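## Task

In the gray crate, get the thin flat slip sheet lying flat on the crate floor with the finned metal heat sink standing on top of it, fins pointing upward, and leave the gray crate upright and flat on the table.

## Robot and tools

ROBOT. Two arms. left_arm carries a two-finger gripper; right_arm carries a suction cup (vacuum tool). Loose objects may occasionally get nudged by an outside push. Nothing may end up on the floor or be left off the table.

FRAME. All positions, orientations and targets use the scene frame, in metres: origin at table-top height, halfway between the two arms' nominal bases, +x pointing out over the table, +z up, left_arm on the +y side (not tied to image left/right). Printed positions can be off by a few centimetres, more at long reach. Gripper: fingers point along its own +z, close along its y; its reported point sits between the closed pads (fingertips extend ~19 mm past it closed, ~6 mm open); a block juts ~10 cm toward the gripper's +x. Suction tool: reported point is the centre of the cup rim (41 mm wide), cup facing its own +z; the tool body widens to ~9 cm sideways from 3 cm behind the rim.

ROW FORMAT. Every motion command is a row of 16 numbers, each in [-1, 1], always covering both arms: left dx, dy, dz, rx, ry, rz, gripper position, force_limit, speed; then right dx, dy, dz, rx, ry, rz, suction. The six pose numbers of each arm are offsets, not poses: displacements along scene axes from that arm's Hand target as it stood when the action or move began, with 1.0 = 0.6 m for dx/dy/dz and 180 degrees for the rotation vector rx/ry/rz (turning about the Hand target's position). Rows inside one action or one move list all count from that same start, not from each other; a new action or call starts from the updated Hand target, so sending the same offset again moves further. All six zeros re-requests the current Hand target. Gripper position: +1 fully open (85 mm), about -0.8 pads touch, -1 closes until blocked. force_limit and speed (both start at +1) set grip strength and closing rate (~20 mm/s at -1, 85 at 0, 150 at +1); a slow gentle close near -1 gives ~30 N per pad, fast closes from wider give 120-245 N. New force_limit/speed only apply after the position number changes by 0.01 or more. Suction: above 0.01 is on, 0.01 or less is off; it stays as last set. To keep gripper or suction unchanged, repeat the last values (0 is a real command).

TOOLS.
execute_actions(actions, cameras): actions is a list of actions; each action is a table of up to 15 rows, one row per 1/30 s step, the last row held to fill 15 steps. An empty list just returns state and images. cameras selects images (omit or ["all"] for all, [] for none).
move(target, speed, blend, stop_force, zero, blocking, cameras): straight-line path for each arm toward target, which is one row or a list of up to 15 rows, all offsets from the same starting Hand targets. speed: top path speed in m/s, 0.002 to 1 (default 0.25), one value or one per target. blend: corner-rounding radius in m for lists. stop_force: 12 to 80 N, ends an arm's path when it feels that much push along its travel; use it only slowly, without rotation, and leave it out when backing away from a contact. zero (with stop_force) resets the force baseline first (default true). blocking=false returns early and cannot be used with stop_force. Paths last 0.5 to 10 s and do not avoid obstacles or the other arm.
wait(seconds 0 to 10, cameras): lets time pass holding commands.
stop(cameras): brakes a running move.
zoom_image(camera, region): closer view of [x0, y0, x1, y1] pixels (max 504x504) of the latest image from cam_head_left, cam_head_right, cam_left_wrist or cam_right_wrist (all 896x504).
finished_scene(scene): ends the current scene, given its number; irreversible; the goal must hold without the robot.

CONTROL NOTES. Each step the commanded pose is clipped to within 70 mm and 16 degrees of the measured pose, so one action may fall short; the end effector often rests short of the Hand target, and the next command re-asks for it. Joint speed limits and acceleration apply.

RESULTS. Per arm: end_effector_position (m), end_effector_quat_wxyz, Hand target (the basis for the next offsets), joint velocities ("within noise" = still), flange force along the tool's axes (noisy; "no reading" near singular poses). Gripper: object_status 0 moving, 1 blocked while opening, 2 blocked while closing (a grip), 3 reached position or pads met; position_measured in counts (3 open, ~78 = 60 mm, 130 = 40 mm, 180 = 20 mm, 230 pads touching). Suction: suction_measured (near 0 unsealed, 0.83+ airtight seal) and part_present (1 from 0.50, back to 0 below 0.45). The cup shortens under vacuum by up to 16 mm. A move adds a "move:" line: done, off_target, moving, held or fault, plus limits=paced (pose clipped) or limits=held (steps withheld by checks such as arm clearance). MOTOR HOT and OVER-TEMPERATURE FAULT lines warn of overheating from holding loads, stretching out or pushing at unreachable poses.

PICKING. Gripper: close at -1 and confirm object_status 2; avoid squeezing hard on something still resting on a surface. Suction: switch on and press the rim fully onto a smooth flat area away from holes and edges; release by setting the object down, then switching off, and lifting over 22 mm.

AVOID. Drops, releasing moving parts, slamming, hard hits and strong pushes; contact between the arms; knocking crates over or items off the table. Stiff arms fault if pressed even slightly into a firm surface: 150 N outside force or joint torque at the limits (148 N m for waist, shoulder, elbow; 37.2 N m for forearm roll, wrist pitch, wrist roll, held weight included) stops the arm for 10 s. After a force fault with the object clamped, release before moving. Approach slowly near contacts.

Each tool is called after "Emit:" by a JSON object that holds its "op" and its "data".

## Session

Emit:
{"op": "execute_actions", "data": {"actions": []}}

Emit:
{"op": "zoom_image", "data": {"camera": "cam_head_left", "region": [280, 220, 660, 434]}}

Scene clock: 0.00 s.
left_arm: end_effector_position=(+0.4775, +0.5311, +0.3554) position_measured=3 object_status=3 end_effector_quat_wxyz=(-0.173, +0.563, +0.634, +0.501) | right_arm: end_effector_position=(+0.8275, -0.7115, +0.1762) suction_measured=0.00 part_present=0 end_effector_quat_wxyz=(+0.599, +0.389, +0.622, +0.320)
Joint positions: left_arm=[-0.176 0.002 -0.038 -1.112 -1.327 -1.135] | right_arm=[-0.38 0.929 0.126 0.535 0.795 -1.414]
Joint velocities: within noise
Flange force (N): no reading
Hand target: left_arm +0.4775, +0.5311, +0.3554; -0.173, +0.563, +0.634, +0.501 | right_arm +0.8275, -0.7115, +0.1762; +0.599, +0.389, +0.622, +0.320
camera_calibration:
cam_left_wrist: T_world_to_cam=[[0.912034, -0.117608, 0.39289, -0.494434], [0.15552, -0.787267, -0.596678, 0.572332], [0.379483, 0.605293, -0.699724, -0.126481], [0, 0, 0, 1]] pos_world=[0.409929, 0.468987, 0.447255]
cam_right_wrist: T_world_to_cam=[[-0.176343, -0.460292, -0.870077, -0.0180962], [-0.459758, 0.820101, -0.340672, 1.04817], [0.87036, 0.33995, -0.356242, -0.338741], [0, 0, 0, 1]] pos_world=[0.77354, -0.752779, 0.220663]

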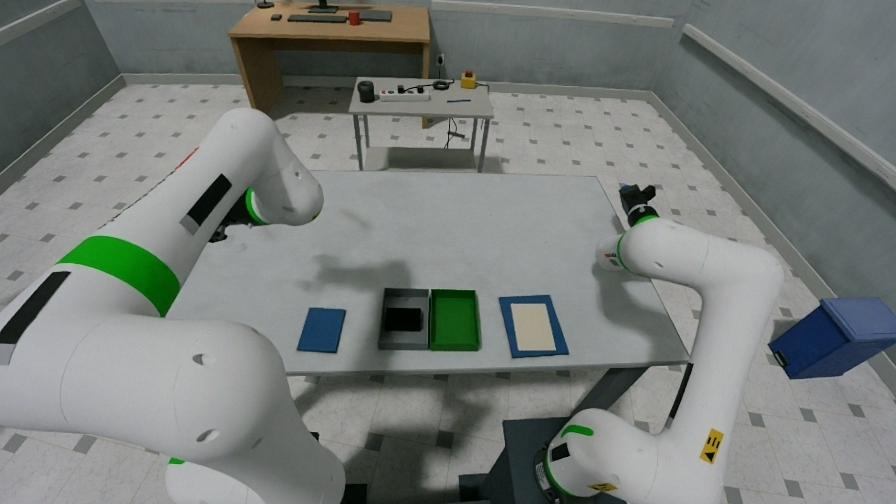

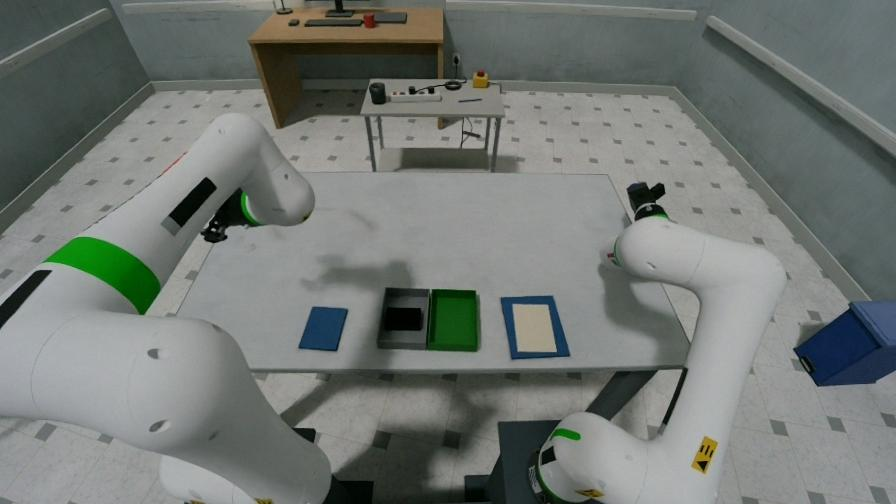

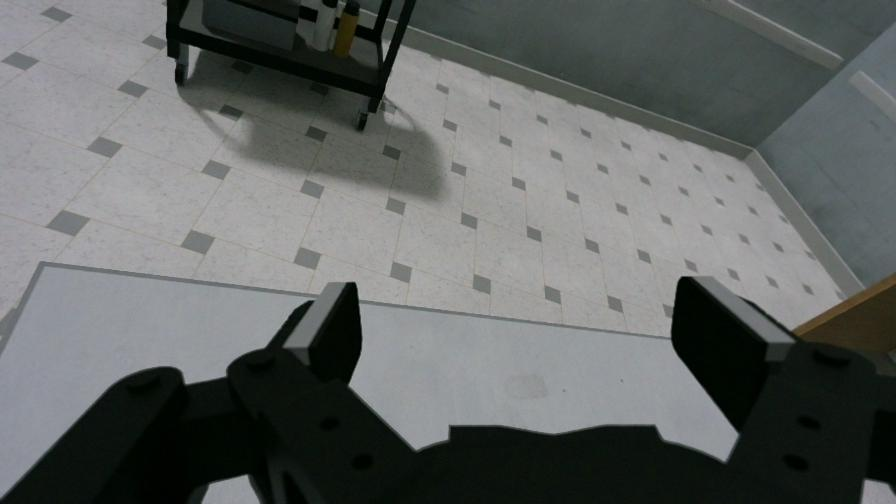

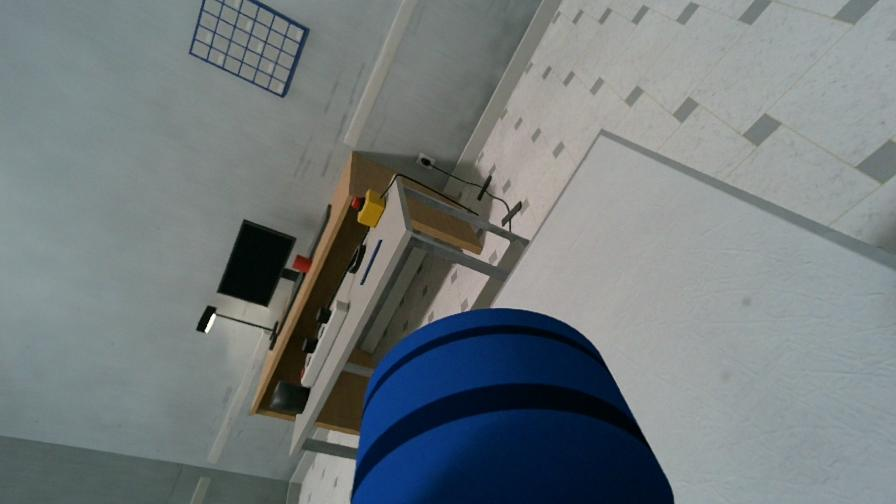

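Scaled by 1.326 from the camera's 896x504 image, which has a finer 1280x720 frame.

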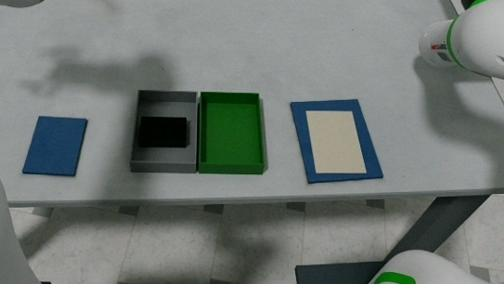

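Emit:
{"op": "move", "data": {"target": [-0.169, -0.702, -0.0423, -0.3197, 0.1556, -0.0337, 1, 0, 0, -0.179, 0.119, 0.256, -0.4485, 0.0817, -0.0642, 0], "speed": 0.4}}

Emit:
{"op": "zoom_image", "data": {"camera": "cam_left_wrist", "region": [300, 80, 620, 320]}}

Scene clock: 43.10 s.
left_arm: end_effector_position=(+0.3761, +0.1099, +0.3300) position_measured=3 object_status=3 end_effector_quat_wxyz=(+0.000, +0.707, +0.707, +0.000) | right_arm: end_effector_position=(+0.7201, -0.6401, +0.3297) suction_measured=0.00 part_present=0 end_effector_quat_wxyz=(+0.657, +0.001, +0.707, -0.262)
Joint positions: left_arm=[-0.36 0.14 0.188 0 -1.618 -1.245] | right_arm=[-0.15 0.421 -0.135 -0.31 0.577 0.641]
Joint velocities: within noise
Flange force (N): left_arm=[-1.8 3.7 -3.0] | right_arm=[1.8 2.3 -0.1]
Hand target: left_arm +0.3761, +0.1099, +0.3300; +0.000, +0.707, +0.707, +0.000 | right_arm +0.7201, -0.6401, +0.3298; +0.657, +0.001, +0.707, -0.262
Off the commanded pose: left_arm 0.000 m, 0 deg | right_arm 0.000 m, 0 deg.
move: done
camera_calibration:
cam_left_wrist: T_world_to_cam=[[0.998408, -0.0348081, -0.0443874, -0.338783], [-0.0177926, -0.941064, 0.337761, 0.0151434], [-0.0535282, -0.336434, -0.940185, 0.49492], [0, 0, 0, 1]] pos_world=[0.365005, 0.168966, 0.445163]
cam_right_wrist: T_world_to_cam=[[-0.419237, -0.840912, 0.342209, -0.339017], [-0.550489, -0.0642843, -0.832364, 0.653949], [0.721944, -0.53734, -0.435962, -0.643271], [0, 0, 0, 1]] pos_world=[0.682269, -0.5887, 0.379897]

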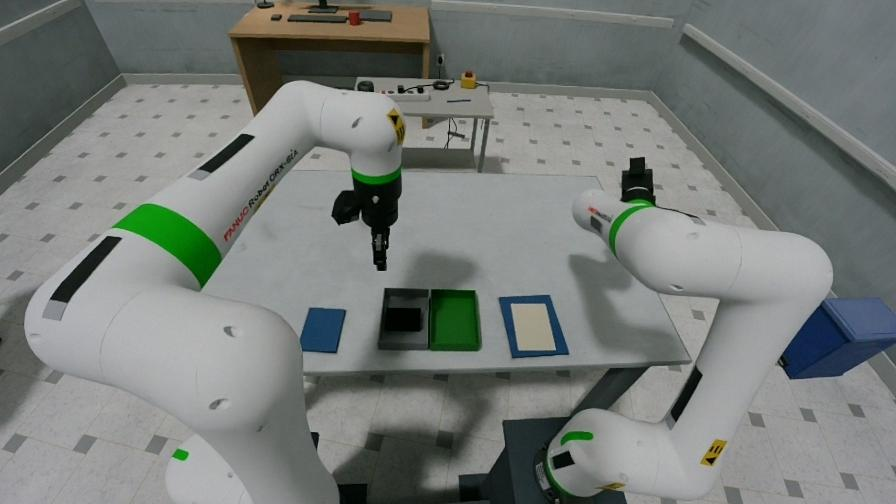

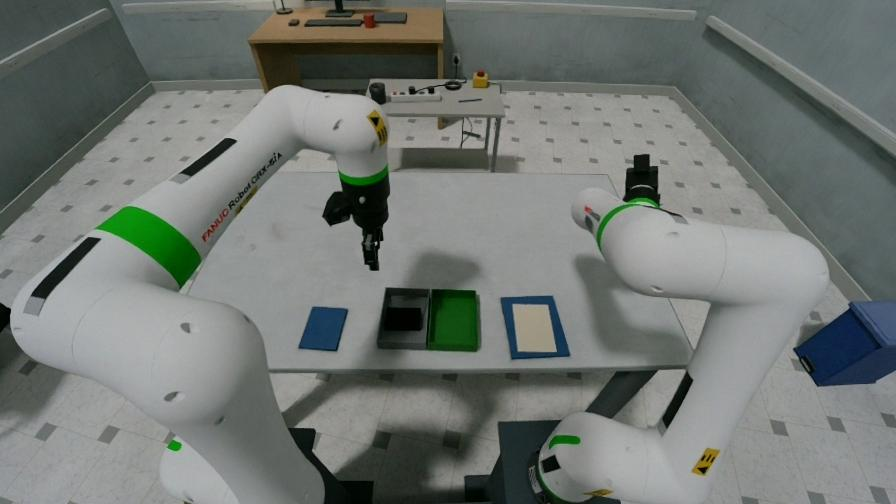

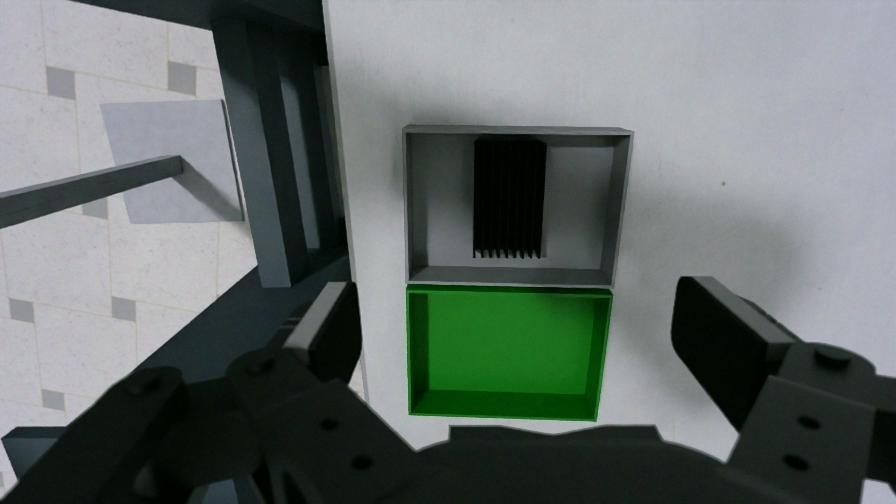

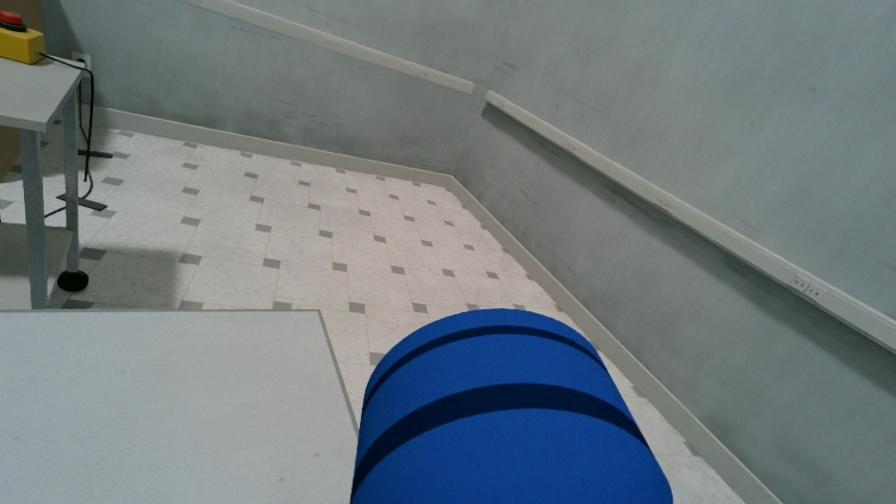

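Scaled by 1.575 from the camera's 896x504 image, which has a finer 1280x720 frame.

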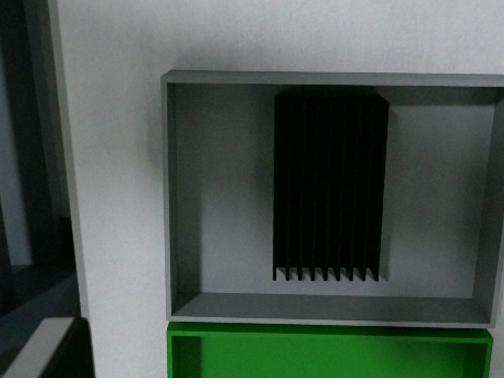

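Emit:
{"op": "execute_actions", "data": {"actions": [], "cameras": ["cam_left_wrist", "cam_head_left"]}}

Emit:
{"op": "zoom_image", "data": {"camera": "cam_left_wrist", "region": [380, 100, 660, 310]}}

Scene clock: 73.00 s.
left_arm: end_effector_position=(+0.3761, +0.1099, +0.3300) position_measured=3 object_status=3 end_effector_quat_wxyz=(+0.000, +0.707, +0.707, +0.000) | right_arm: end_effector_position=(+0.7201, -0.6401, +0.3297) suction_measured=0.00 part_present=0 end_effector_quat_wxyz=(+0.657, +0.001, +0.707, -0.262)
Joint positions: left_arm=[-0.36 0.14 0.188 0 -1.618 -1.245] | right_arm=[-0.15 0.421 -0.135 -0.31 0.577 0.641]
Joint velocities: within noise
Flange force (N): left_arm=[-2.0 4.7 -3.8] | right_arm=[1.6 2.2 0.2]
Hand target: left_arm +0.3761, +0.1099, +0.3300; +0.000, +0.707, +0.707, +0.000 | right_arm +0.7201, -0.6401, +0.3298; +0.657, +0.001, +0.707, -0.262
Off the commanded pose: left_arm 0.000 m, 0 deg | right_arm 0.000 m, 0 deg.
camera_calibration:
cam_left_wrist: T_world_to_cam=[[0.998408, -0.0348081, -0.0443874, -0.338783], [-0.0177926, -0.941064, 0.337761, 0.0151434], [-0.0535282, -0.336434, -0.940185, 0.49492], [0, 0, 0, 1]] pos_world=[0.365005, 0.168966, 0.445163]
Images, in order (width x height): cam_head_left 896x504, cam_left_wrist 896x504.

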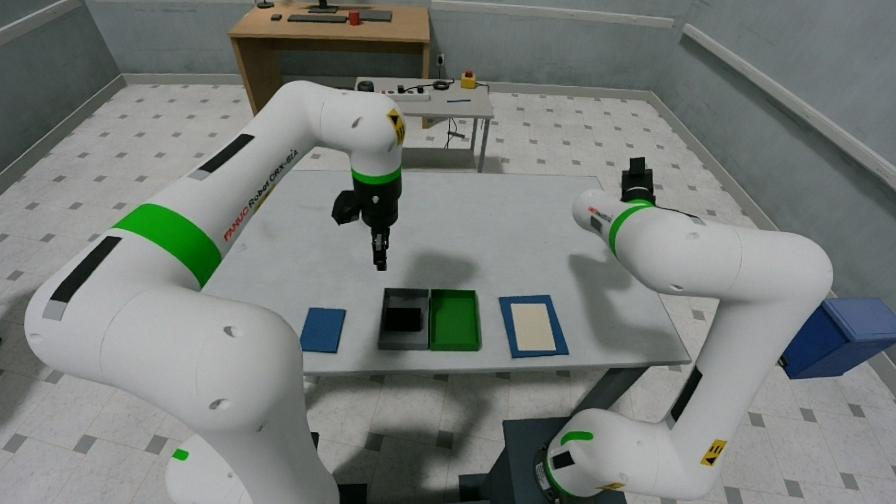

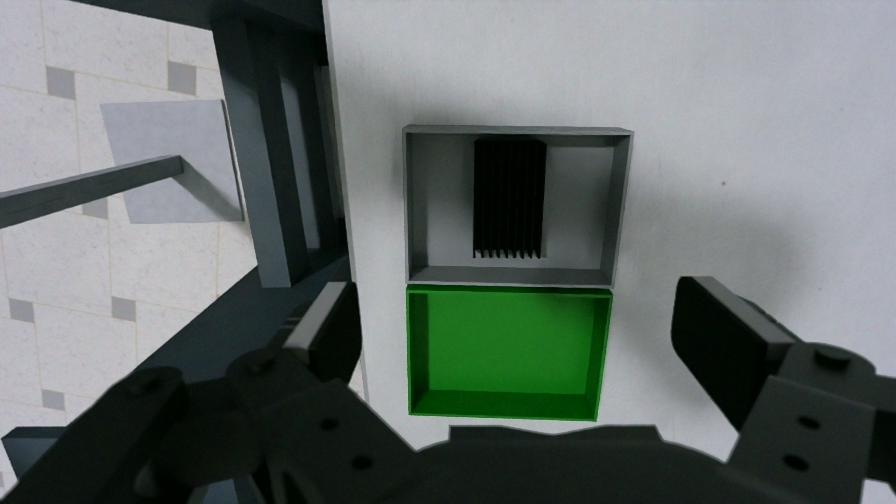

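Scaled by 1.800 from the camera's 896x504 image, which has a finer 1280x720 frame.

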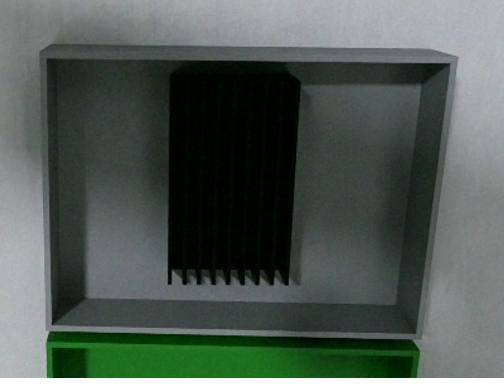

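Emit:
{"op": "move", "data": {"target": [0,0,0,0,0,0,1,0,0, 0,0,0,0,0,0.062,0], "speed": 0.3, "cameras": []}}

Scene clock: 94.77 s.
left_arm: end_effector_position=(+0.3761, +0.1099, +0.3300) position_measured=3 object_status=3 end_effector_quat_wxyz=(+0.000, +0.707, +0.707, +0.000) | right_arm: end_effector_position=(+0.7201, -0.6401, +0.3298) suction_measured=0.00 part_present=0 end_effector_quat_wxyz=(+0.679, -0.068, +0.704, -0.197)
Joint positions: left_arm=[-0.36 0.14 0.188 0 -1.618 -1.245] | right_arm=[-0.254 0.447 -0.249 0.203 0.707 0.223]
Joint velocities: within noise
Flange force (N): left_arm=[-1.9 3.8 -3.4] | right_arm=[2.0 2.4 0.6]
Hand target: left_arm +0.3761, +0.1099, +0.3300; +0.000, +0.707, +0.707, +0.000 | right_arm +0.7201, -0.6401, +0.3298; +0.679, -0.068, +0.704, -0.197
Off the commanded pose: left_arm 0.000 m, 0 deg | right_arm 0.000 m, 0 deg.
move: done
No camera images: "cameras" was empty.

Emit:
{"op": "move", "data": {"target": [0,0,0,0,0,0,1,0,0, 0,0,0,0,0,-0.0273,0], "speed": 0.3, "cameras": []}}

Emit:
{"op": "move", "data": {"target": [0,0,0,0,0,0,1,0,0, -0.34,0.0946,0,0.134,0.4817,0,0], "speed": 0.5, "cameras": ["cam_head_right"]}}

Scene clock: 104.67 s.
left_arm: end_effector_position=(+0.3761, +0.1099, +0.3300) position_measured=3 object_status=3 end_effector_quat_wxyz=(+0.000, +0.707, +0.707, +0.000) | right_arm: end_effector_position=(+0.7201, -0.6401, +0.3297) suction_measured=0.00 part_present=0 end_effector_quat_wxyz=(+0.670, -0.038, +0.706, -0.226)
Joint positions: left_arm=[-0.36 0.14 0.188 0 -1.618 -1.245] | right_arm=[-0.201 0.433 -0.208 -0.014 0.641 0.389]
Joint velocities: within noise
Flange force (N): left_arm=[-1.8 4.1 -3.1] | right_arm=[2.5 2.2 0.6]
Hand target: left_arm +0.3761, +0.1099, +0.3300; +0.000, +0.707, +0.707, +0.000 | right_arm +0.7201, -0.6401, +0.3298; +0.670, -0.038, +0.706, -0.226
Off the commanded pose: left_arm 0.000 m, 0 deg | right_arm 0.000 m, 0 deg.
move: done
No camera images: "cameras" was empty.

Scene clock: 106.93 s.
left_arm: end_effector_position=(+0.3761, +0.1099, +0.3300) position_measured=3 object_status=3 end_effector_quat_wxyz=(+0.000, +0.707, +0.707, +0.000) | right_arm: end_effector_position=(+0.5161, -0.5833, +0.3298) suction_measured=0.00 part_present=0 end_effector_quat_wxyz=(+0.000, -0.054, +0.999, +0.000)
Joint positions: left_arm=[-0.36 0.14 0.188 0 -1.618 -1.245] | right_arm=[-0.202 0.429 0.512 0 -1.654 0.371]
Joint velocities: within noise
Flange force (N): left_arm=[-2.5 5.0 -4.2] | right_arm=[-1.7 -0.4 2.2]
Hand target: left_arm +0.3761, +0.1099, +0.3300; +0.000, +0.707, +0.707, +0.000 | right_arm +0.5161, -0.5833, +0.3298; +0.000, -0.054, +0.999, +0.000
Off the commanded pose: left_arm 0.000 m, 0 deg | right_arm 0.000 m, 0 deg.
move: done
Images, in order (width x height): cam_head_right 896x504.

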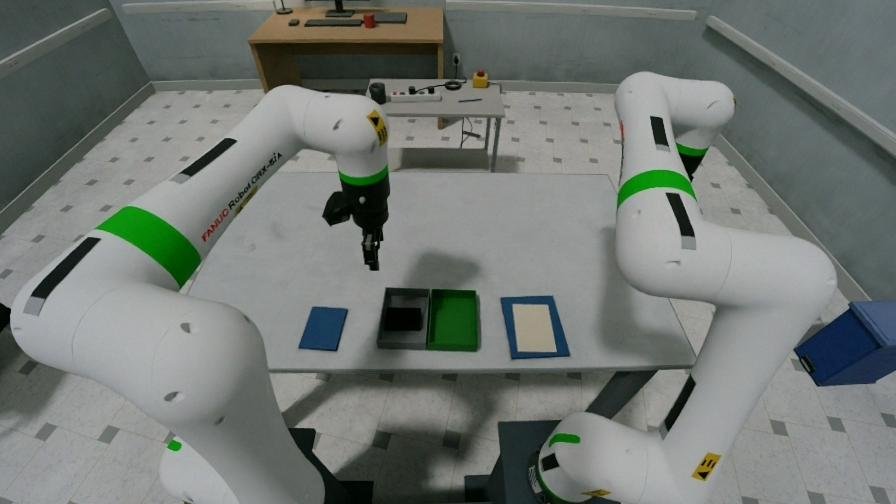

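Emit:
{"op": "move", "data": {"target": [[0.034,-0.074,-0.2,0,0,-0.0067,1,-1,-1, -0.10,0.2,-0.05,0,0,-0.0344,0],[0.034,-0.074,-0.35,0,0,-0.0067,1,-1,-1, -0.16,0.339,-0.1,0,0,-0.0344,0]], "speed": 0.25, "blend": [0.03,0], "cameras": ["cam_left_wrist","cam_right_wrist"]}}

Emit:
{"op": "zoom_image", "data": {"camera": "cam_left_wrist", "region": [300, 150, 700, 375]}}

Scene clock: 113.90 s.
left_arm: end_effector_position=(+0.3965, +0.0655, +0.1200) position_measured=3 object_status=3 end_effector_quat_wxyz=(+0.000, +0.715, +0.700, +0.000) | right_arm: end_effector_position=(+0.4201, -0.3800, +0.2697) suction_measured=0.00 part_present=0 end_effector_quat_wxyz=(+0.000, +0.001, +1.000, +0.000)
Joint positions: left_arm=[-0.428 0.337 -0.071 0 -1.163 -1.199] | right_arm=[0.179 0.026 -0.117 0 -1.428 -0.118]
Joint velocities: within noise
Flange force (N): left_arm=[-1.9 4.2 -1.7] | right_arm=[0.7 1.5 2.2]
Hand target: left_arm +0.3965, +0.0655, +0.1200; +0.000, +0.715, +0.700, +0.000 | right_arm +0.4201, -0.3799, +0.2698; +0.000, +0.001, +1.000, +0.000
Off the commanded pose: left_arm 0.000 m, 0 deg | right_arm 0.000 m, 0 deg.
move: done
camera_calibration:
cam_left_wrist: T_world_to_cam=[[0.997452, -0.0558525, -0.044383, -0.368209], [-0.0376347, -0.940488, 0.337737, 0.0524575], [-0.0606052, -0.335206, -0.940194, 0.286348], [0, 0, 0, 1]] pos_world=[0.3866, 0.124756, 0.235163]
cam_right_wrist: T_world_to_cam=[[-0.0289765, -0.996604, 0.0770828, -0.377003], [-0.87099, 0.0630104, 0.487244, 0.282617], [-0.490446, -0.0530197, -0.869857, 0.497368], [0, 0, 0, 1]] pos_world=[0.479165, -0.36716, 0.323996]
Images, in order (width x height): cam_left_wrist 896x504, cam_right_wrist 896x504.

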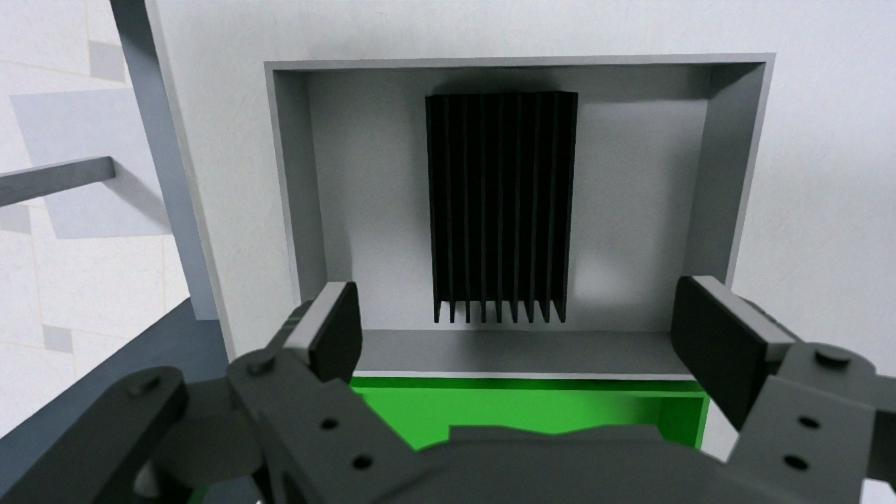

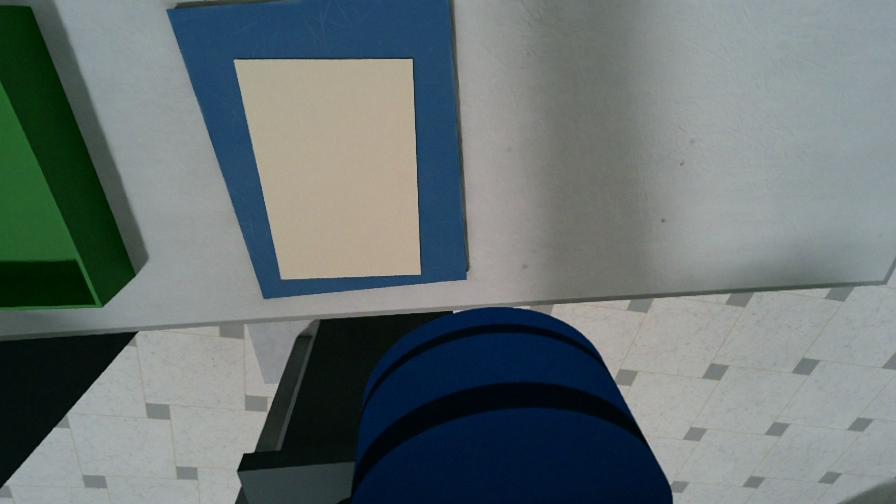

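Scaled by 1.260 from the camera's 896x504 image, which has a finer 1280x720 frame.

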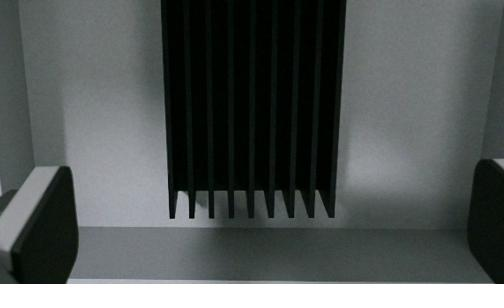

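Emit:
{"op": "move", "data": {"target": [[0.0011,0.0045,-0.075,0,0,-0.0035,1,-1,-1, 0,0,0,0,0,0,0],[0.0011,0.0045,-0.155,0,0,-0.0035,1,-1,-1, 0,0,0,0,0,0,0]], "speed": [0.15,0.06], "stop_force": 15, "cameras": ["cam_left_wrist"]}}

Emit:
{"op": "zoom_image", "data": {"camera": "cam_right_wrist", "region": [160, 0, 500, 320]}}

Scene clock: 125.47 s.
left_arm: end_effector_position=(+0.3971, +0.0682, +0.0270) position_measured=3 object_status=3 end_effector_quat_wxyz=(+0.000, +0.718, +0.696, +0.000) | right_arm: end_effector_position=(+0.4201, -0.3799, +0.2698) suction_measured=0.00 part_present=0 end_effector_quat_wxyz=(+0.000, +0.001, +1.000, +0.000)
Joint positions: left_arm=[-0.423 0.447 -0.164 0 -0.96 -1.215] | right_arm=[0.179 0.026 -0.117 0 -1.428 -0.118]
Joint velocities: within noise
Flange force (N): left_arm=[-2.5 4.1 -0.5] | right_arm=[0.5 0.8 2.5]
Hand target: left_arm +0.3971, +0.0682, +0.0270; +0.000, +0.718, +0.696, +0.000 | right_arm +0.4201, -0.3799, +0.2698; +0.000, +0.001, +1.000, +0.000
Off the commanded pose: left_arm 0.000 m, 0 deg | right_arm 0.000 m, 0 deg.
move: done
camera_calibration:
cam_left_wrist: T_world_to_cam=[[0.996781, -0.0667532, -0.0444133, -0.37182], [-0.0479028, -0.940016, 0.337749, 0.0904651], [-0.0642951, -0.334535, -0.940188, 0.20127], [0, 0, 0, 1]] pos_world=[0.387897, 0.12755, 0.142163]
Images, in order (width x height): cam_left_wrist 896x504.

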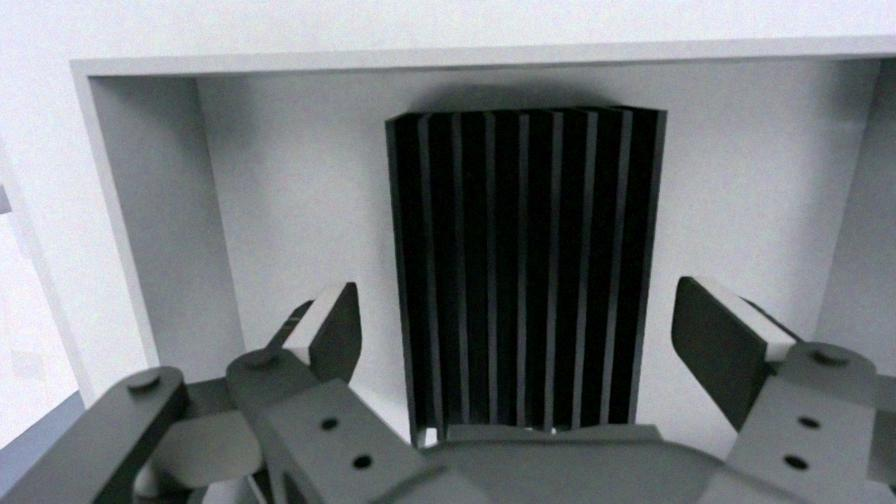

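This scene's latest camera images include none from cam_right_wrist. They are from: cam_left_wrist. cam_right_wrist's image comes with the result of a call that names it in "cameras".

Emit:
{"op": "execute_actions", "data": {"actions": [[[0,0,0,0,0,0,-1,-0.8,-1,0,0,0,0,0,0,0]],[[0,0,0,0,0,0,-1,-0.8,-1,0,0,0,0,0,0,0]],[[0,0,0,0,0,0,-1,-0.8,-1,0,0,0,0,0,0,0]]], "cameras": ["cam_left_wrist", "cam_right_wrist"]}}

Emit:
{"op": "zoom_image", "data": {"camera": "cam_right_wrist", "region": [160, 0, 500, 320]}}

Scene clock: 134.53 s.
left_arm: end_effector_position=(+0.3971, +0.0682, +0.0270) position_measured=78 object_status=2 end_effector_quat_wxyz=(+0.000, +0.718, +0.696, +0.000) | right_arm: end_effector_position=(+0.4201, -0.3799, +0.2698) suction_measured=0.00 part_present=0 end_effector_quat_wxyz=(+0.000, +0.001, +1.000, +0.000)
Joint positions: left_arm=[-0.423 0.447 -0.164 0 -0.96 -1.215] | right_arm=[0.179 0.026 -0.117 0 -1.428 -0.118]
Joint velocities: within noise
Flange force (N): left_arm=[0.2 2.1 -13.1] | right_arm=[0.3 0.9 2.2]
Flange force at the end of the 1st action (N): left_arm=[-1.6 3.2 -1.6] | right_arm=[0.0 0.9 2.2]
Flange force at the end of the 2nd action (N): left_arm=[-1.3 3.5 -0.6] | right_arm=[0.4 1.0 2.1]
Hand target: left_arm +0.3971, +0.0682, +0.0270; +0.000, +0.718, +0.696, +0.000 | right_arm +0.4201, -0.3799, +0.2698; +0.000, +0.001, +1.000, +0.000
Off the commanded pose: left_arm 0.000 m, 0 deg | right_arm 0.000 m, 0 deg.
camera_calibration:
cam_left_wrist: T_world_to_cam=[[0.996781, -0.0667553, -0.0444058, -0.371821], [-0.0479011, -0.939984, 0.337838, 0.0904478], [-0.0642932, -0.334624, -0.940156, 0.201276], [0, 0, 0, 1]] pos_world=[0.387897, 0.12755, 0.142163]
cam_right_wrist: T_world_to_cam=[[-0.0289765, -0.996604, 0.0770828, -0.377003], [-0.87099, 0.0630104, 0.487244, 0.282617], [-0.490446, -0.0530197, -0.869857, 0.497368], [0, 0, 0, 1]] pos_world=[0.479165, -0.36716, 0.323996]
Images, in order (width x height): cam_left_wrist 896x504, cam_right_wrist 896x504.

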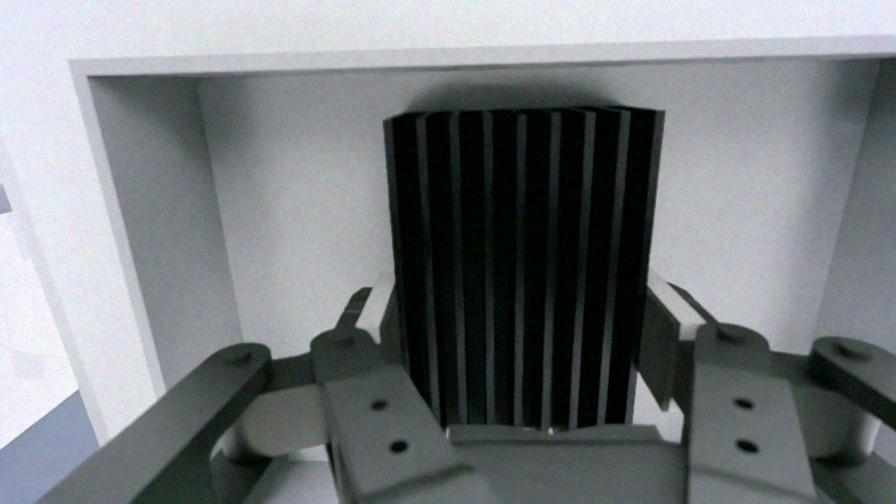

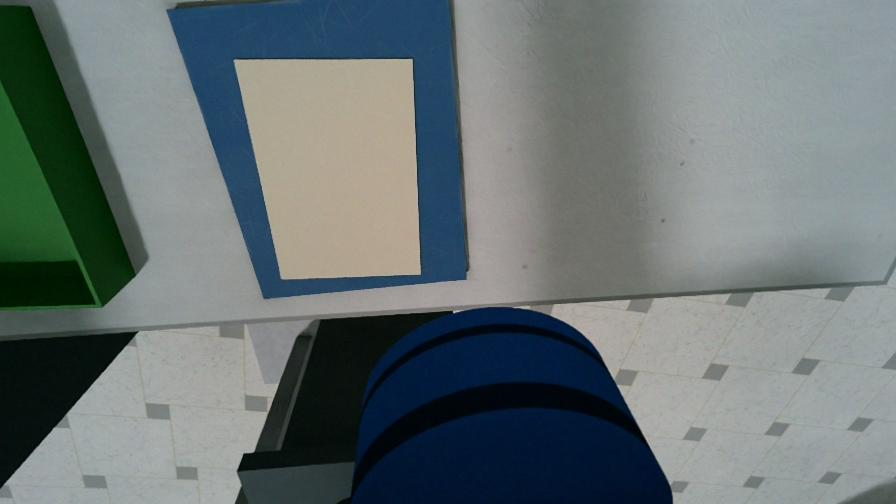

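Scaled by 1.482 from the camera's 896x504 image, which has a finer 1280x720 frame.

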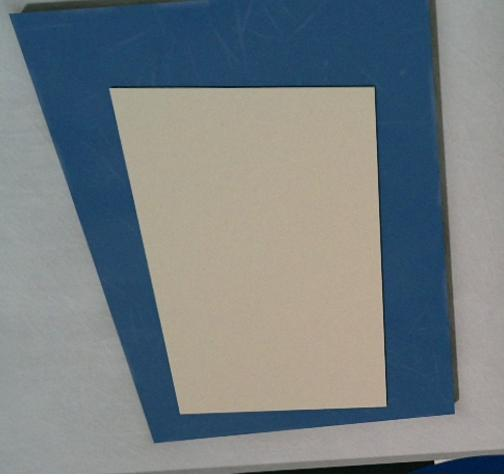

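Emit:
{"op": "move", "data": {"target": [[0,0,0.24,0,0,0,-1,-0.8,-1, 0,0,0,0,0,0,0],[-0.045,0.47,0.24,0,0,0,-1,-0.8,-1, 0.05,0.433,0.033,0,0,0,0]], "speed": [0.12,0.22], "blend": [0.03,0], "cameras": ["cam_head_left", "cam_right_wrist"]}}

Emit:
{"op": "zoom_image", "data": {"camera": "cam_right_wrist", "region": [0, 0, 400, 320]}}

Emit:
{"op": "zoom_image", "data": {"camera": "cam_right_wrist", "region": [450, 0, 850, 320]}}

Scene clock: 150.27 s.
left_arm: end_effector_position=(+0.3701, +0.3502, +0.1710) position_measured=78 object_status=2 end_effector_quat_wxyz=(+0.000, +0.718, +0.696, +0.000) | right_arm: end_effector_position=(+0.4501, -0.1201, +0.2896) suction_measured=0.00 part_present=0 end_effector_quat_wxyz=(+0.000, +0.001, +1.000, +0.000)
Joint positions: left_arm=[0.19 -0.027 -0.365 0 -1.233 -1.828] | right_arm=[0.682 0.162 0.078 0 -1.487 -0.62]
Joint velocities: within noise
Flange force (N): left_arm=[0.5 4.4 0.0] | right_arm=[0.0 0.6 2.4]
Hand target: left_arm +0.3701, +0.3502, +0.1710; +0.000, +0.718, +0.696, +0.000 | right_arm +0.4501, -0.1201, +0.2896; +0.000, +0.001, +1.000, +0.000
Off the commanded pose: left_arm 0.000 m, 0 deg | right_arm 0.000 m, 0 deg.
move: done
camera_calibration:
cam_right_wrist: T_world_to_cam=[[-0.0289765, -0.996604, 0.0770828, -0.118742], [-0.87099, 0.0630104, 0.487244, 0.28273], [-0.490446, -0.0530197, -0.869857, 0.543079], [0, 0, 0, 1]] pos_world=[0.509165, -0.10736, 0.343796]
Images, in order (width x height): cam_head_left 896x504, cam_right_wrist 896x504.

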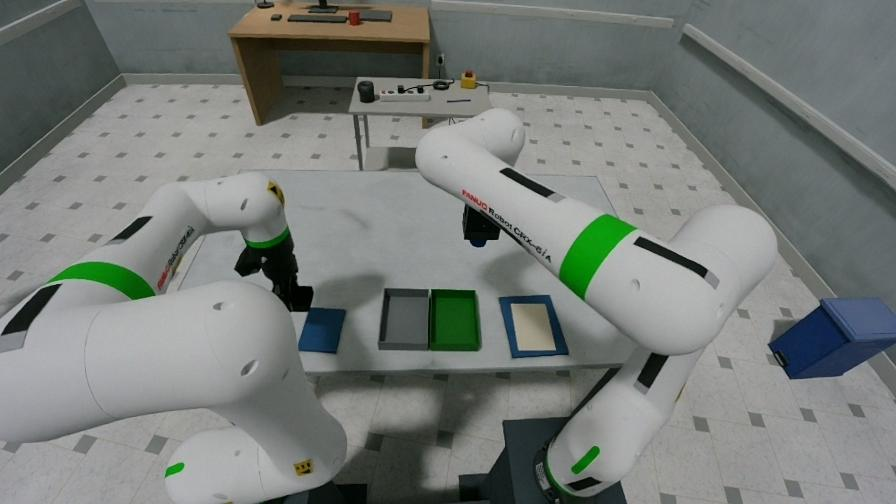

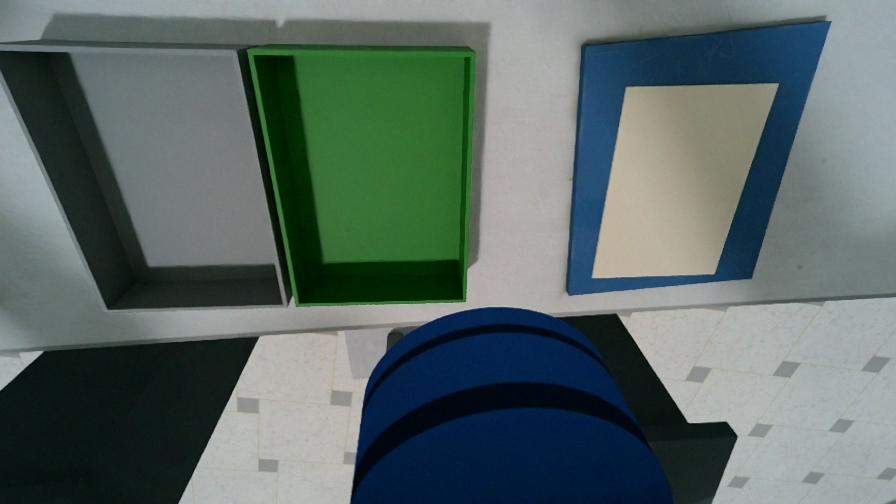

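Scaled by 1.260 from the camera's 896x504 image, which has a finer 1280x720 frame.

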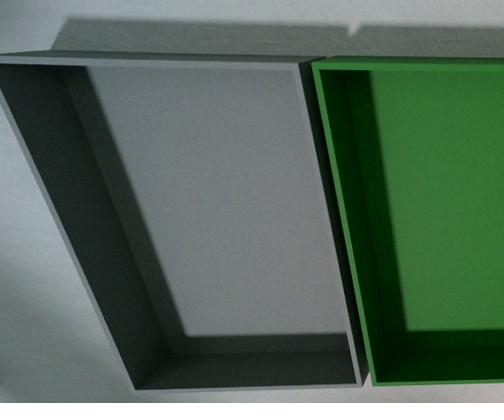

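Scaled by 1.260 from the camera's 896x504 image, which has a finer 1280x720 frame.

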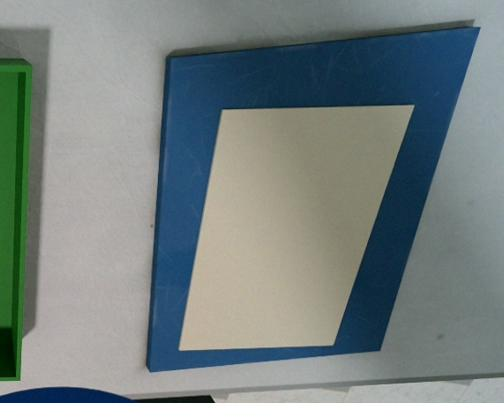

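Emit:
{"op": "zoom_image", "data": {"camera": "cam_right_wrist", "region": [190, 30, 270, 80]}}

Emit:
{"op": "zoom_image", "data": {"camera": "cam_right_wrist", "region": [90, 260, 310, 330]}}

Emit:
{"op": "zoom_image", "data": {"camera": "cam_right_wrist", "region": [0, 30, 120, 110]}}

Scaled by 6.300 from the camera's 896x504 image, which has a finer 1280x720 frame.

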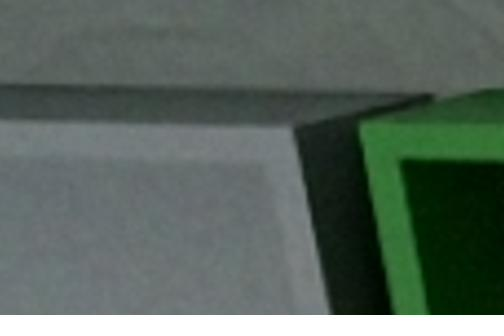

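Scaled by 2.291 from the camera's 896x504 image, which has a finer 1280x720 frame.

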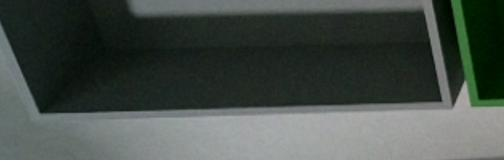

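Scaled by 4.200 from the camera's 896x504 image, which has a finer 1280x720 frame.

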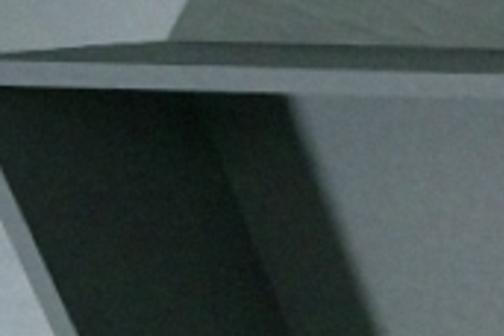

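Emit:
{"op": "move", "data": {"target": [[0,0,0,0,0,0,-1,-0.8,-1, -0.189,-0.3185,-0.2,0,0,0,1],[0,0,0,0,0,0,-1,-0.8,-1, -0.189,-0.3185,-0.4,0,0,0,1],[0,0,0,0,0,0,-1,-0.8,-1, -0.189,-0.3185,-0.4715,0,0,0,1]], "speed": [0.25,0.2,0.025], "blend": [0.04,0,0], "stop_force": 12, "cameras": ["cam_head_right"]}}

Scene clock: 191.83 s.
left_arm: end_effector_position=(+0.3701, +0.3502, +0.1710) position_measured=78 object_status=2 end_effector_quat_wxyz=(+0.000, +0.718, +0.696, +0.000) | right_arm: end_effector_position=(+0.3367, -0.3112, +0.0067) suction_measured=0.90 part_present=1 end_effector_quat_wxyz=(+0.000, +0.001, +1.000, +0.000)
Joint positions: left_arm=[0.191 -0.027 -0.365 0 -1.233 -1.828] | right_arm=[0.4 0.134 -0.708 -0.001 -0.729 -0.338]
Joint velocities: within noise
Flange force (N): left_arm=[0.7 4.0 -0.2] | right_arm=[0.8 1.2 3.2]
Hand target: left_arm +0.3701, +0.3502, +0.1710; +0.000, +0.718, +0.696, +0.000 | right_arm +0.3367, -0.3112, +0.0067; +0.000, +0.001, +1.000, +0.000
Off the commanded pose: left_arm 0.000 m, 0 deg | right_arm 0.000 m, 0 deg.
move: done
Images, in order (width x height): cam_head_right 896x504.

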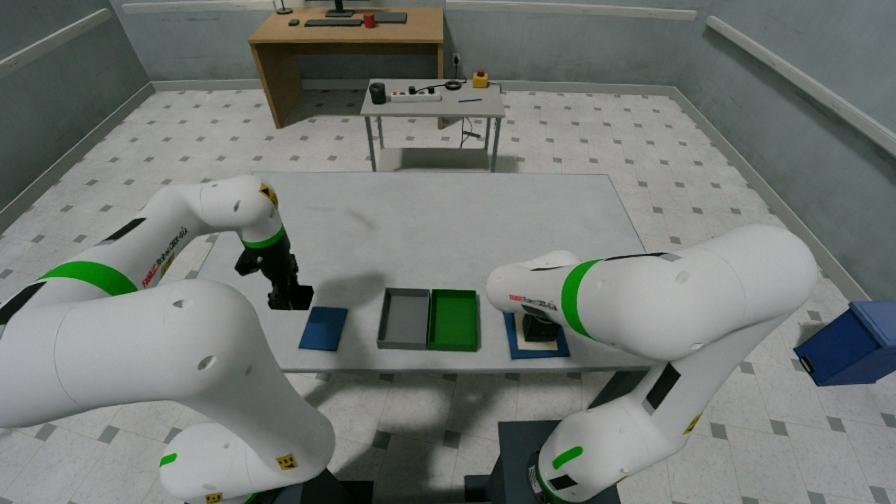

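Emit:
{"op": "move", "data": {"target": [[0,0,0,0,0,0,-1,-0.8,-1, 0,0,0.15,0,0,0,1],[0,0,0,0,0,0,-1,-0.8,-1, 0.048,0.6242,0.15,0,0,-0.0047,1],[0,0,0,0,0,0,-1,-0.8,-1, 0.048,0.6242,0.0638,0,0,-0.0047,1]], "speed": [0.08,0.22,0.1], "blend": [0.02,0.01,0], "cameras": ["cam_head_left","cam_head_right"]}}

Emit:
{"op": "zoom_image", "data": {"camera": "cam_head_left", "region": [360, 280, 500, 360]}}

Emit:
{"op": "zoom_image", "data": {"camera": "cam_head_right", "region": [360, 280, 500, 360]}}

Scene clock: 203.33 s.
left_arm: end_effector_position=(+0.3701, +0.3502, +0.1710) position_measured=78 object_status=2 end_effector_quat_wxyz=(+0.000, +0.718, +0.696, +0.000) | right_arm: end_effector_position=(+0.3654, +0.0633, +0.0449) suction_measured=0.90 part_present=1 end_effector_quat_wxyz=(+0.000, +0.008, +1.000, +0.000)
Joint positions: left_arm=[0.191 -0.027 -0.365 0 -1.233 -1.828] | right_arm=[1.054 0.428 -0.189 -0.001 -0.953 -1.007]
Joint velocities: within noise
Flange force (N): left_arm=[0.4 4.3 -0.4] | right_arm=[0.6 0.4 2.9]
Hand target: left_arm +0.3701, +0.3502, +0.1710; +0.000, +0.718, +0.696, +0.000 | right_arm +0.3655, +0.0633, +0.0449; +0.000, +0.008, +1.000, +0.000
Off the commanded pose: left_arm 0.000 m, 0 deg | right_arm 0.000 m, 0 deg.
move: done
Images, in order (width x height): cam_head_left 896x504, cam_head_right 896x504.

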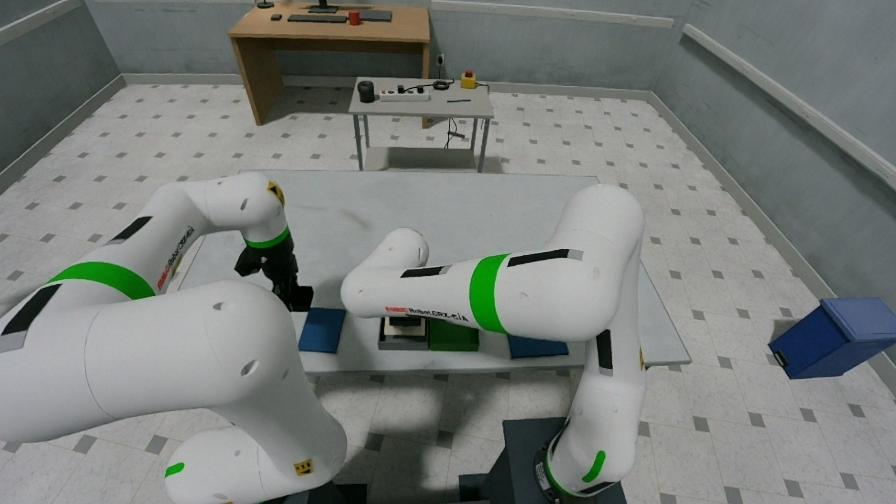

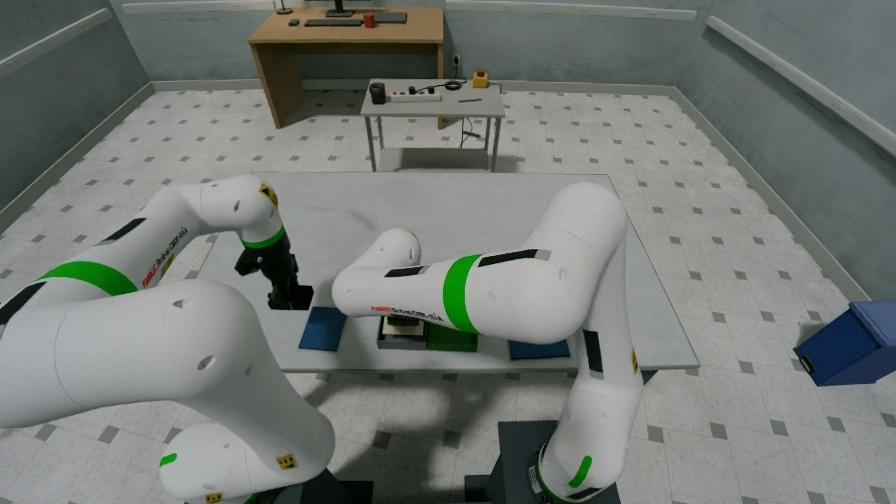

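Scaled by 3.600 from the camera's 896x504 image, which has a finer 1280x720 frame.

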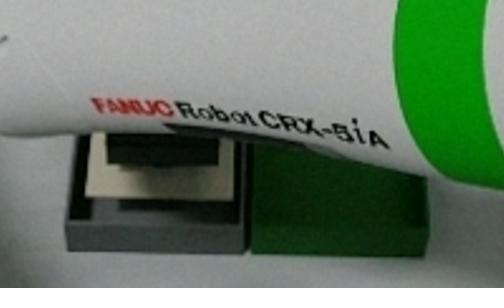

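Scaled by 3.600 from the camera's 896x504 image, which has a finer 1280x720 frame.

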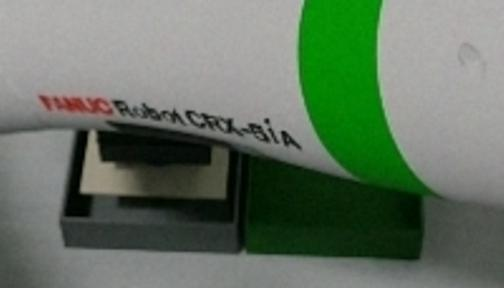

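Emit:
{"op": "zoom_image", "data": {"camera": "cam_head_left", "region": [374, 314, 434, 354]}}

Emit:
{"op": "zoom_image", "data": {"camera": "cam_head_right", "region": [374, 314, 434, 354]}}

Scaled by 8.400 from the camera's 896x504 image, which has a finer 1280x720 frame.

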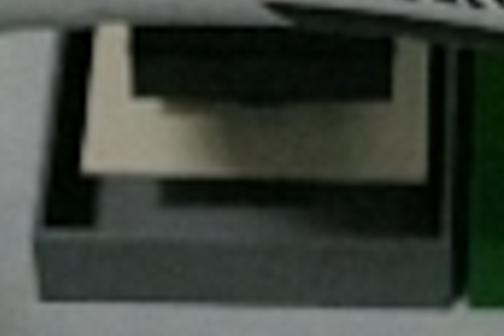

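Scaled by 8.400 from the camera's 896x504 image, which has a finer 1280x720 frame.

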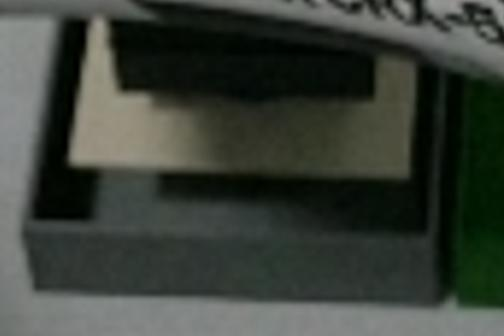

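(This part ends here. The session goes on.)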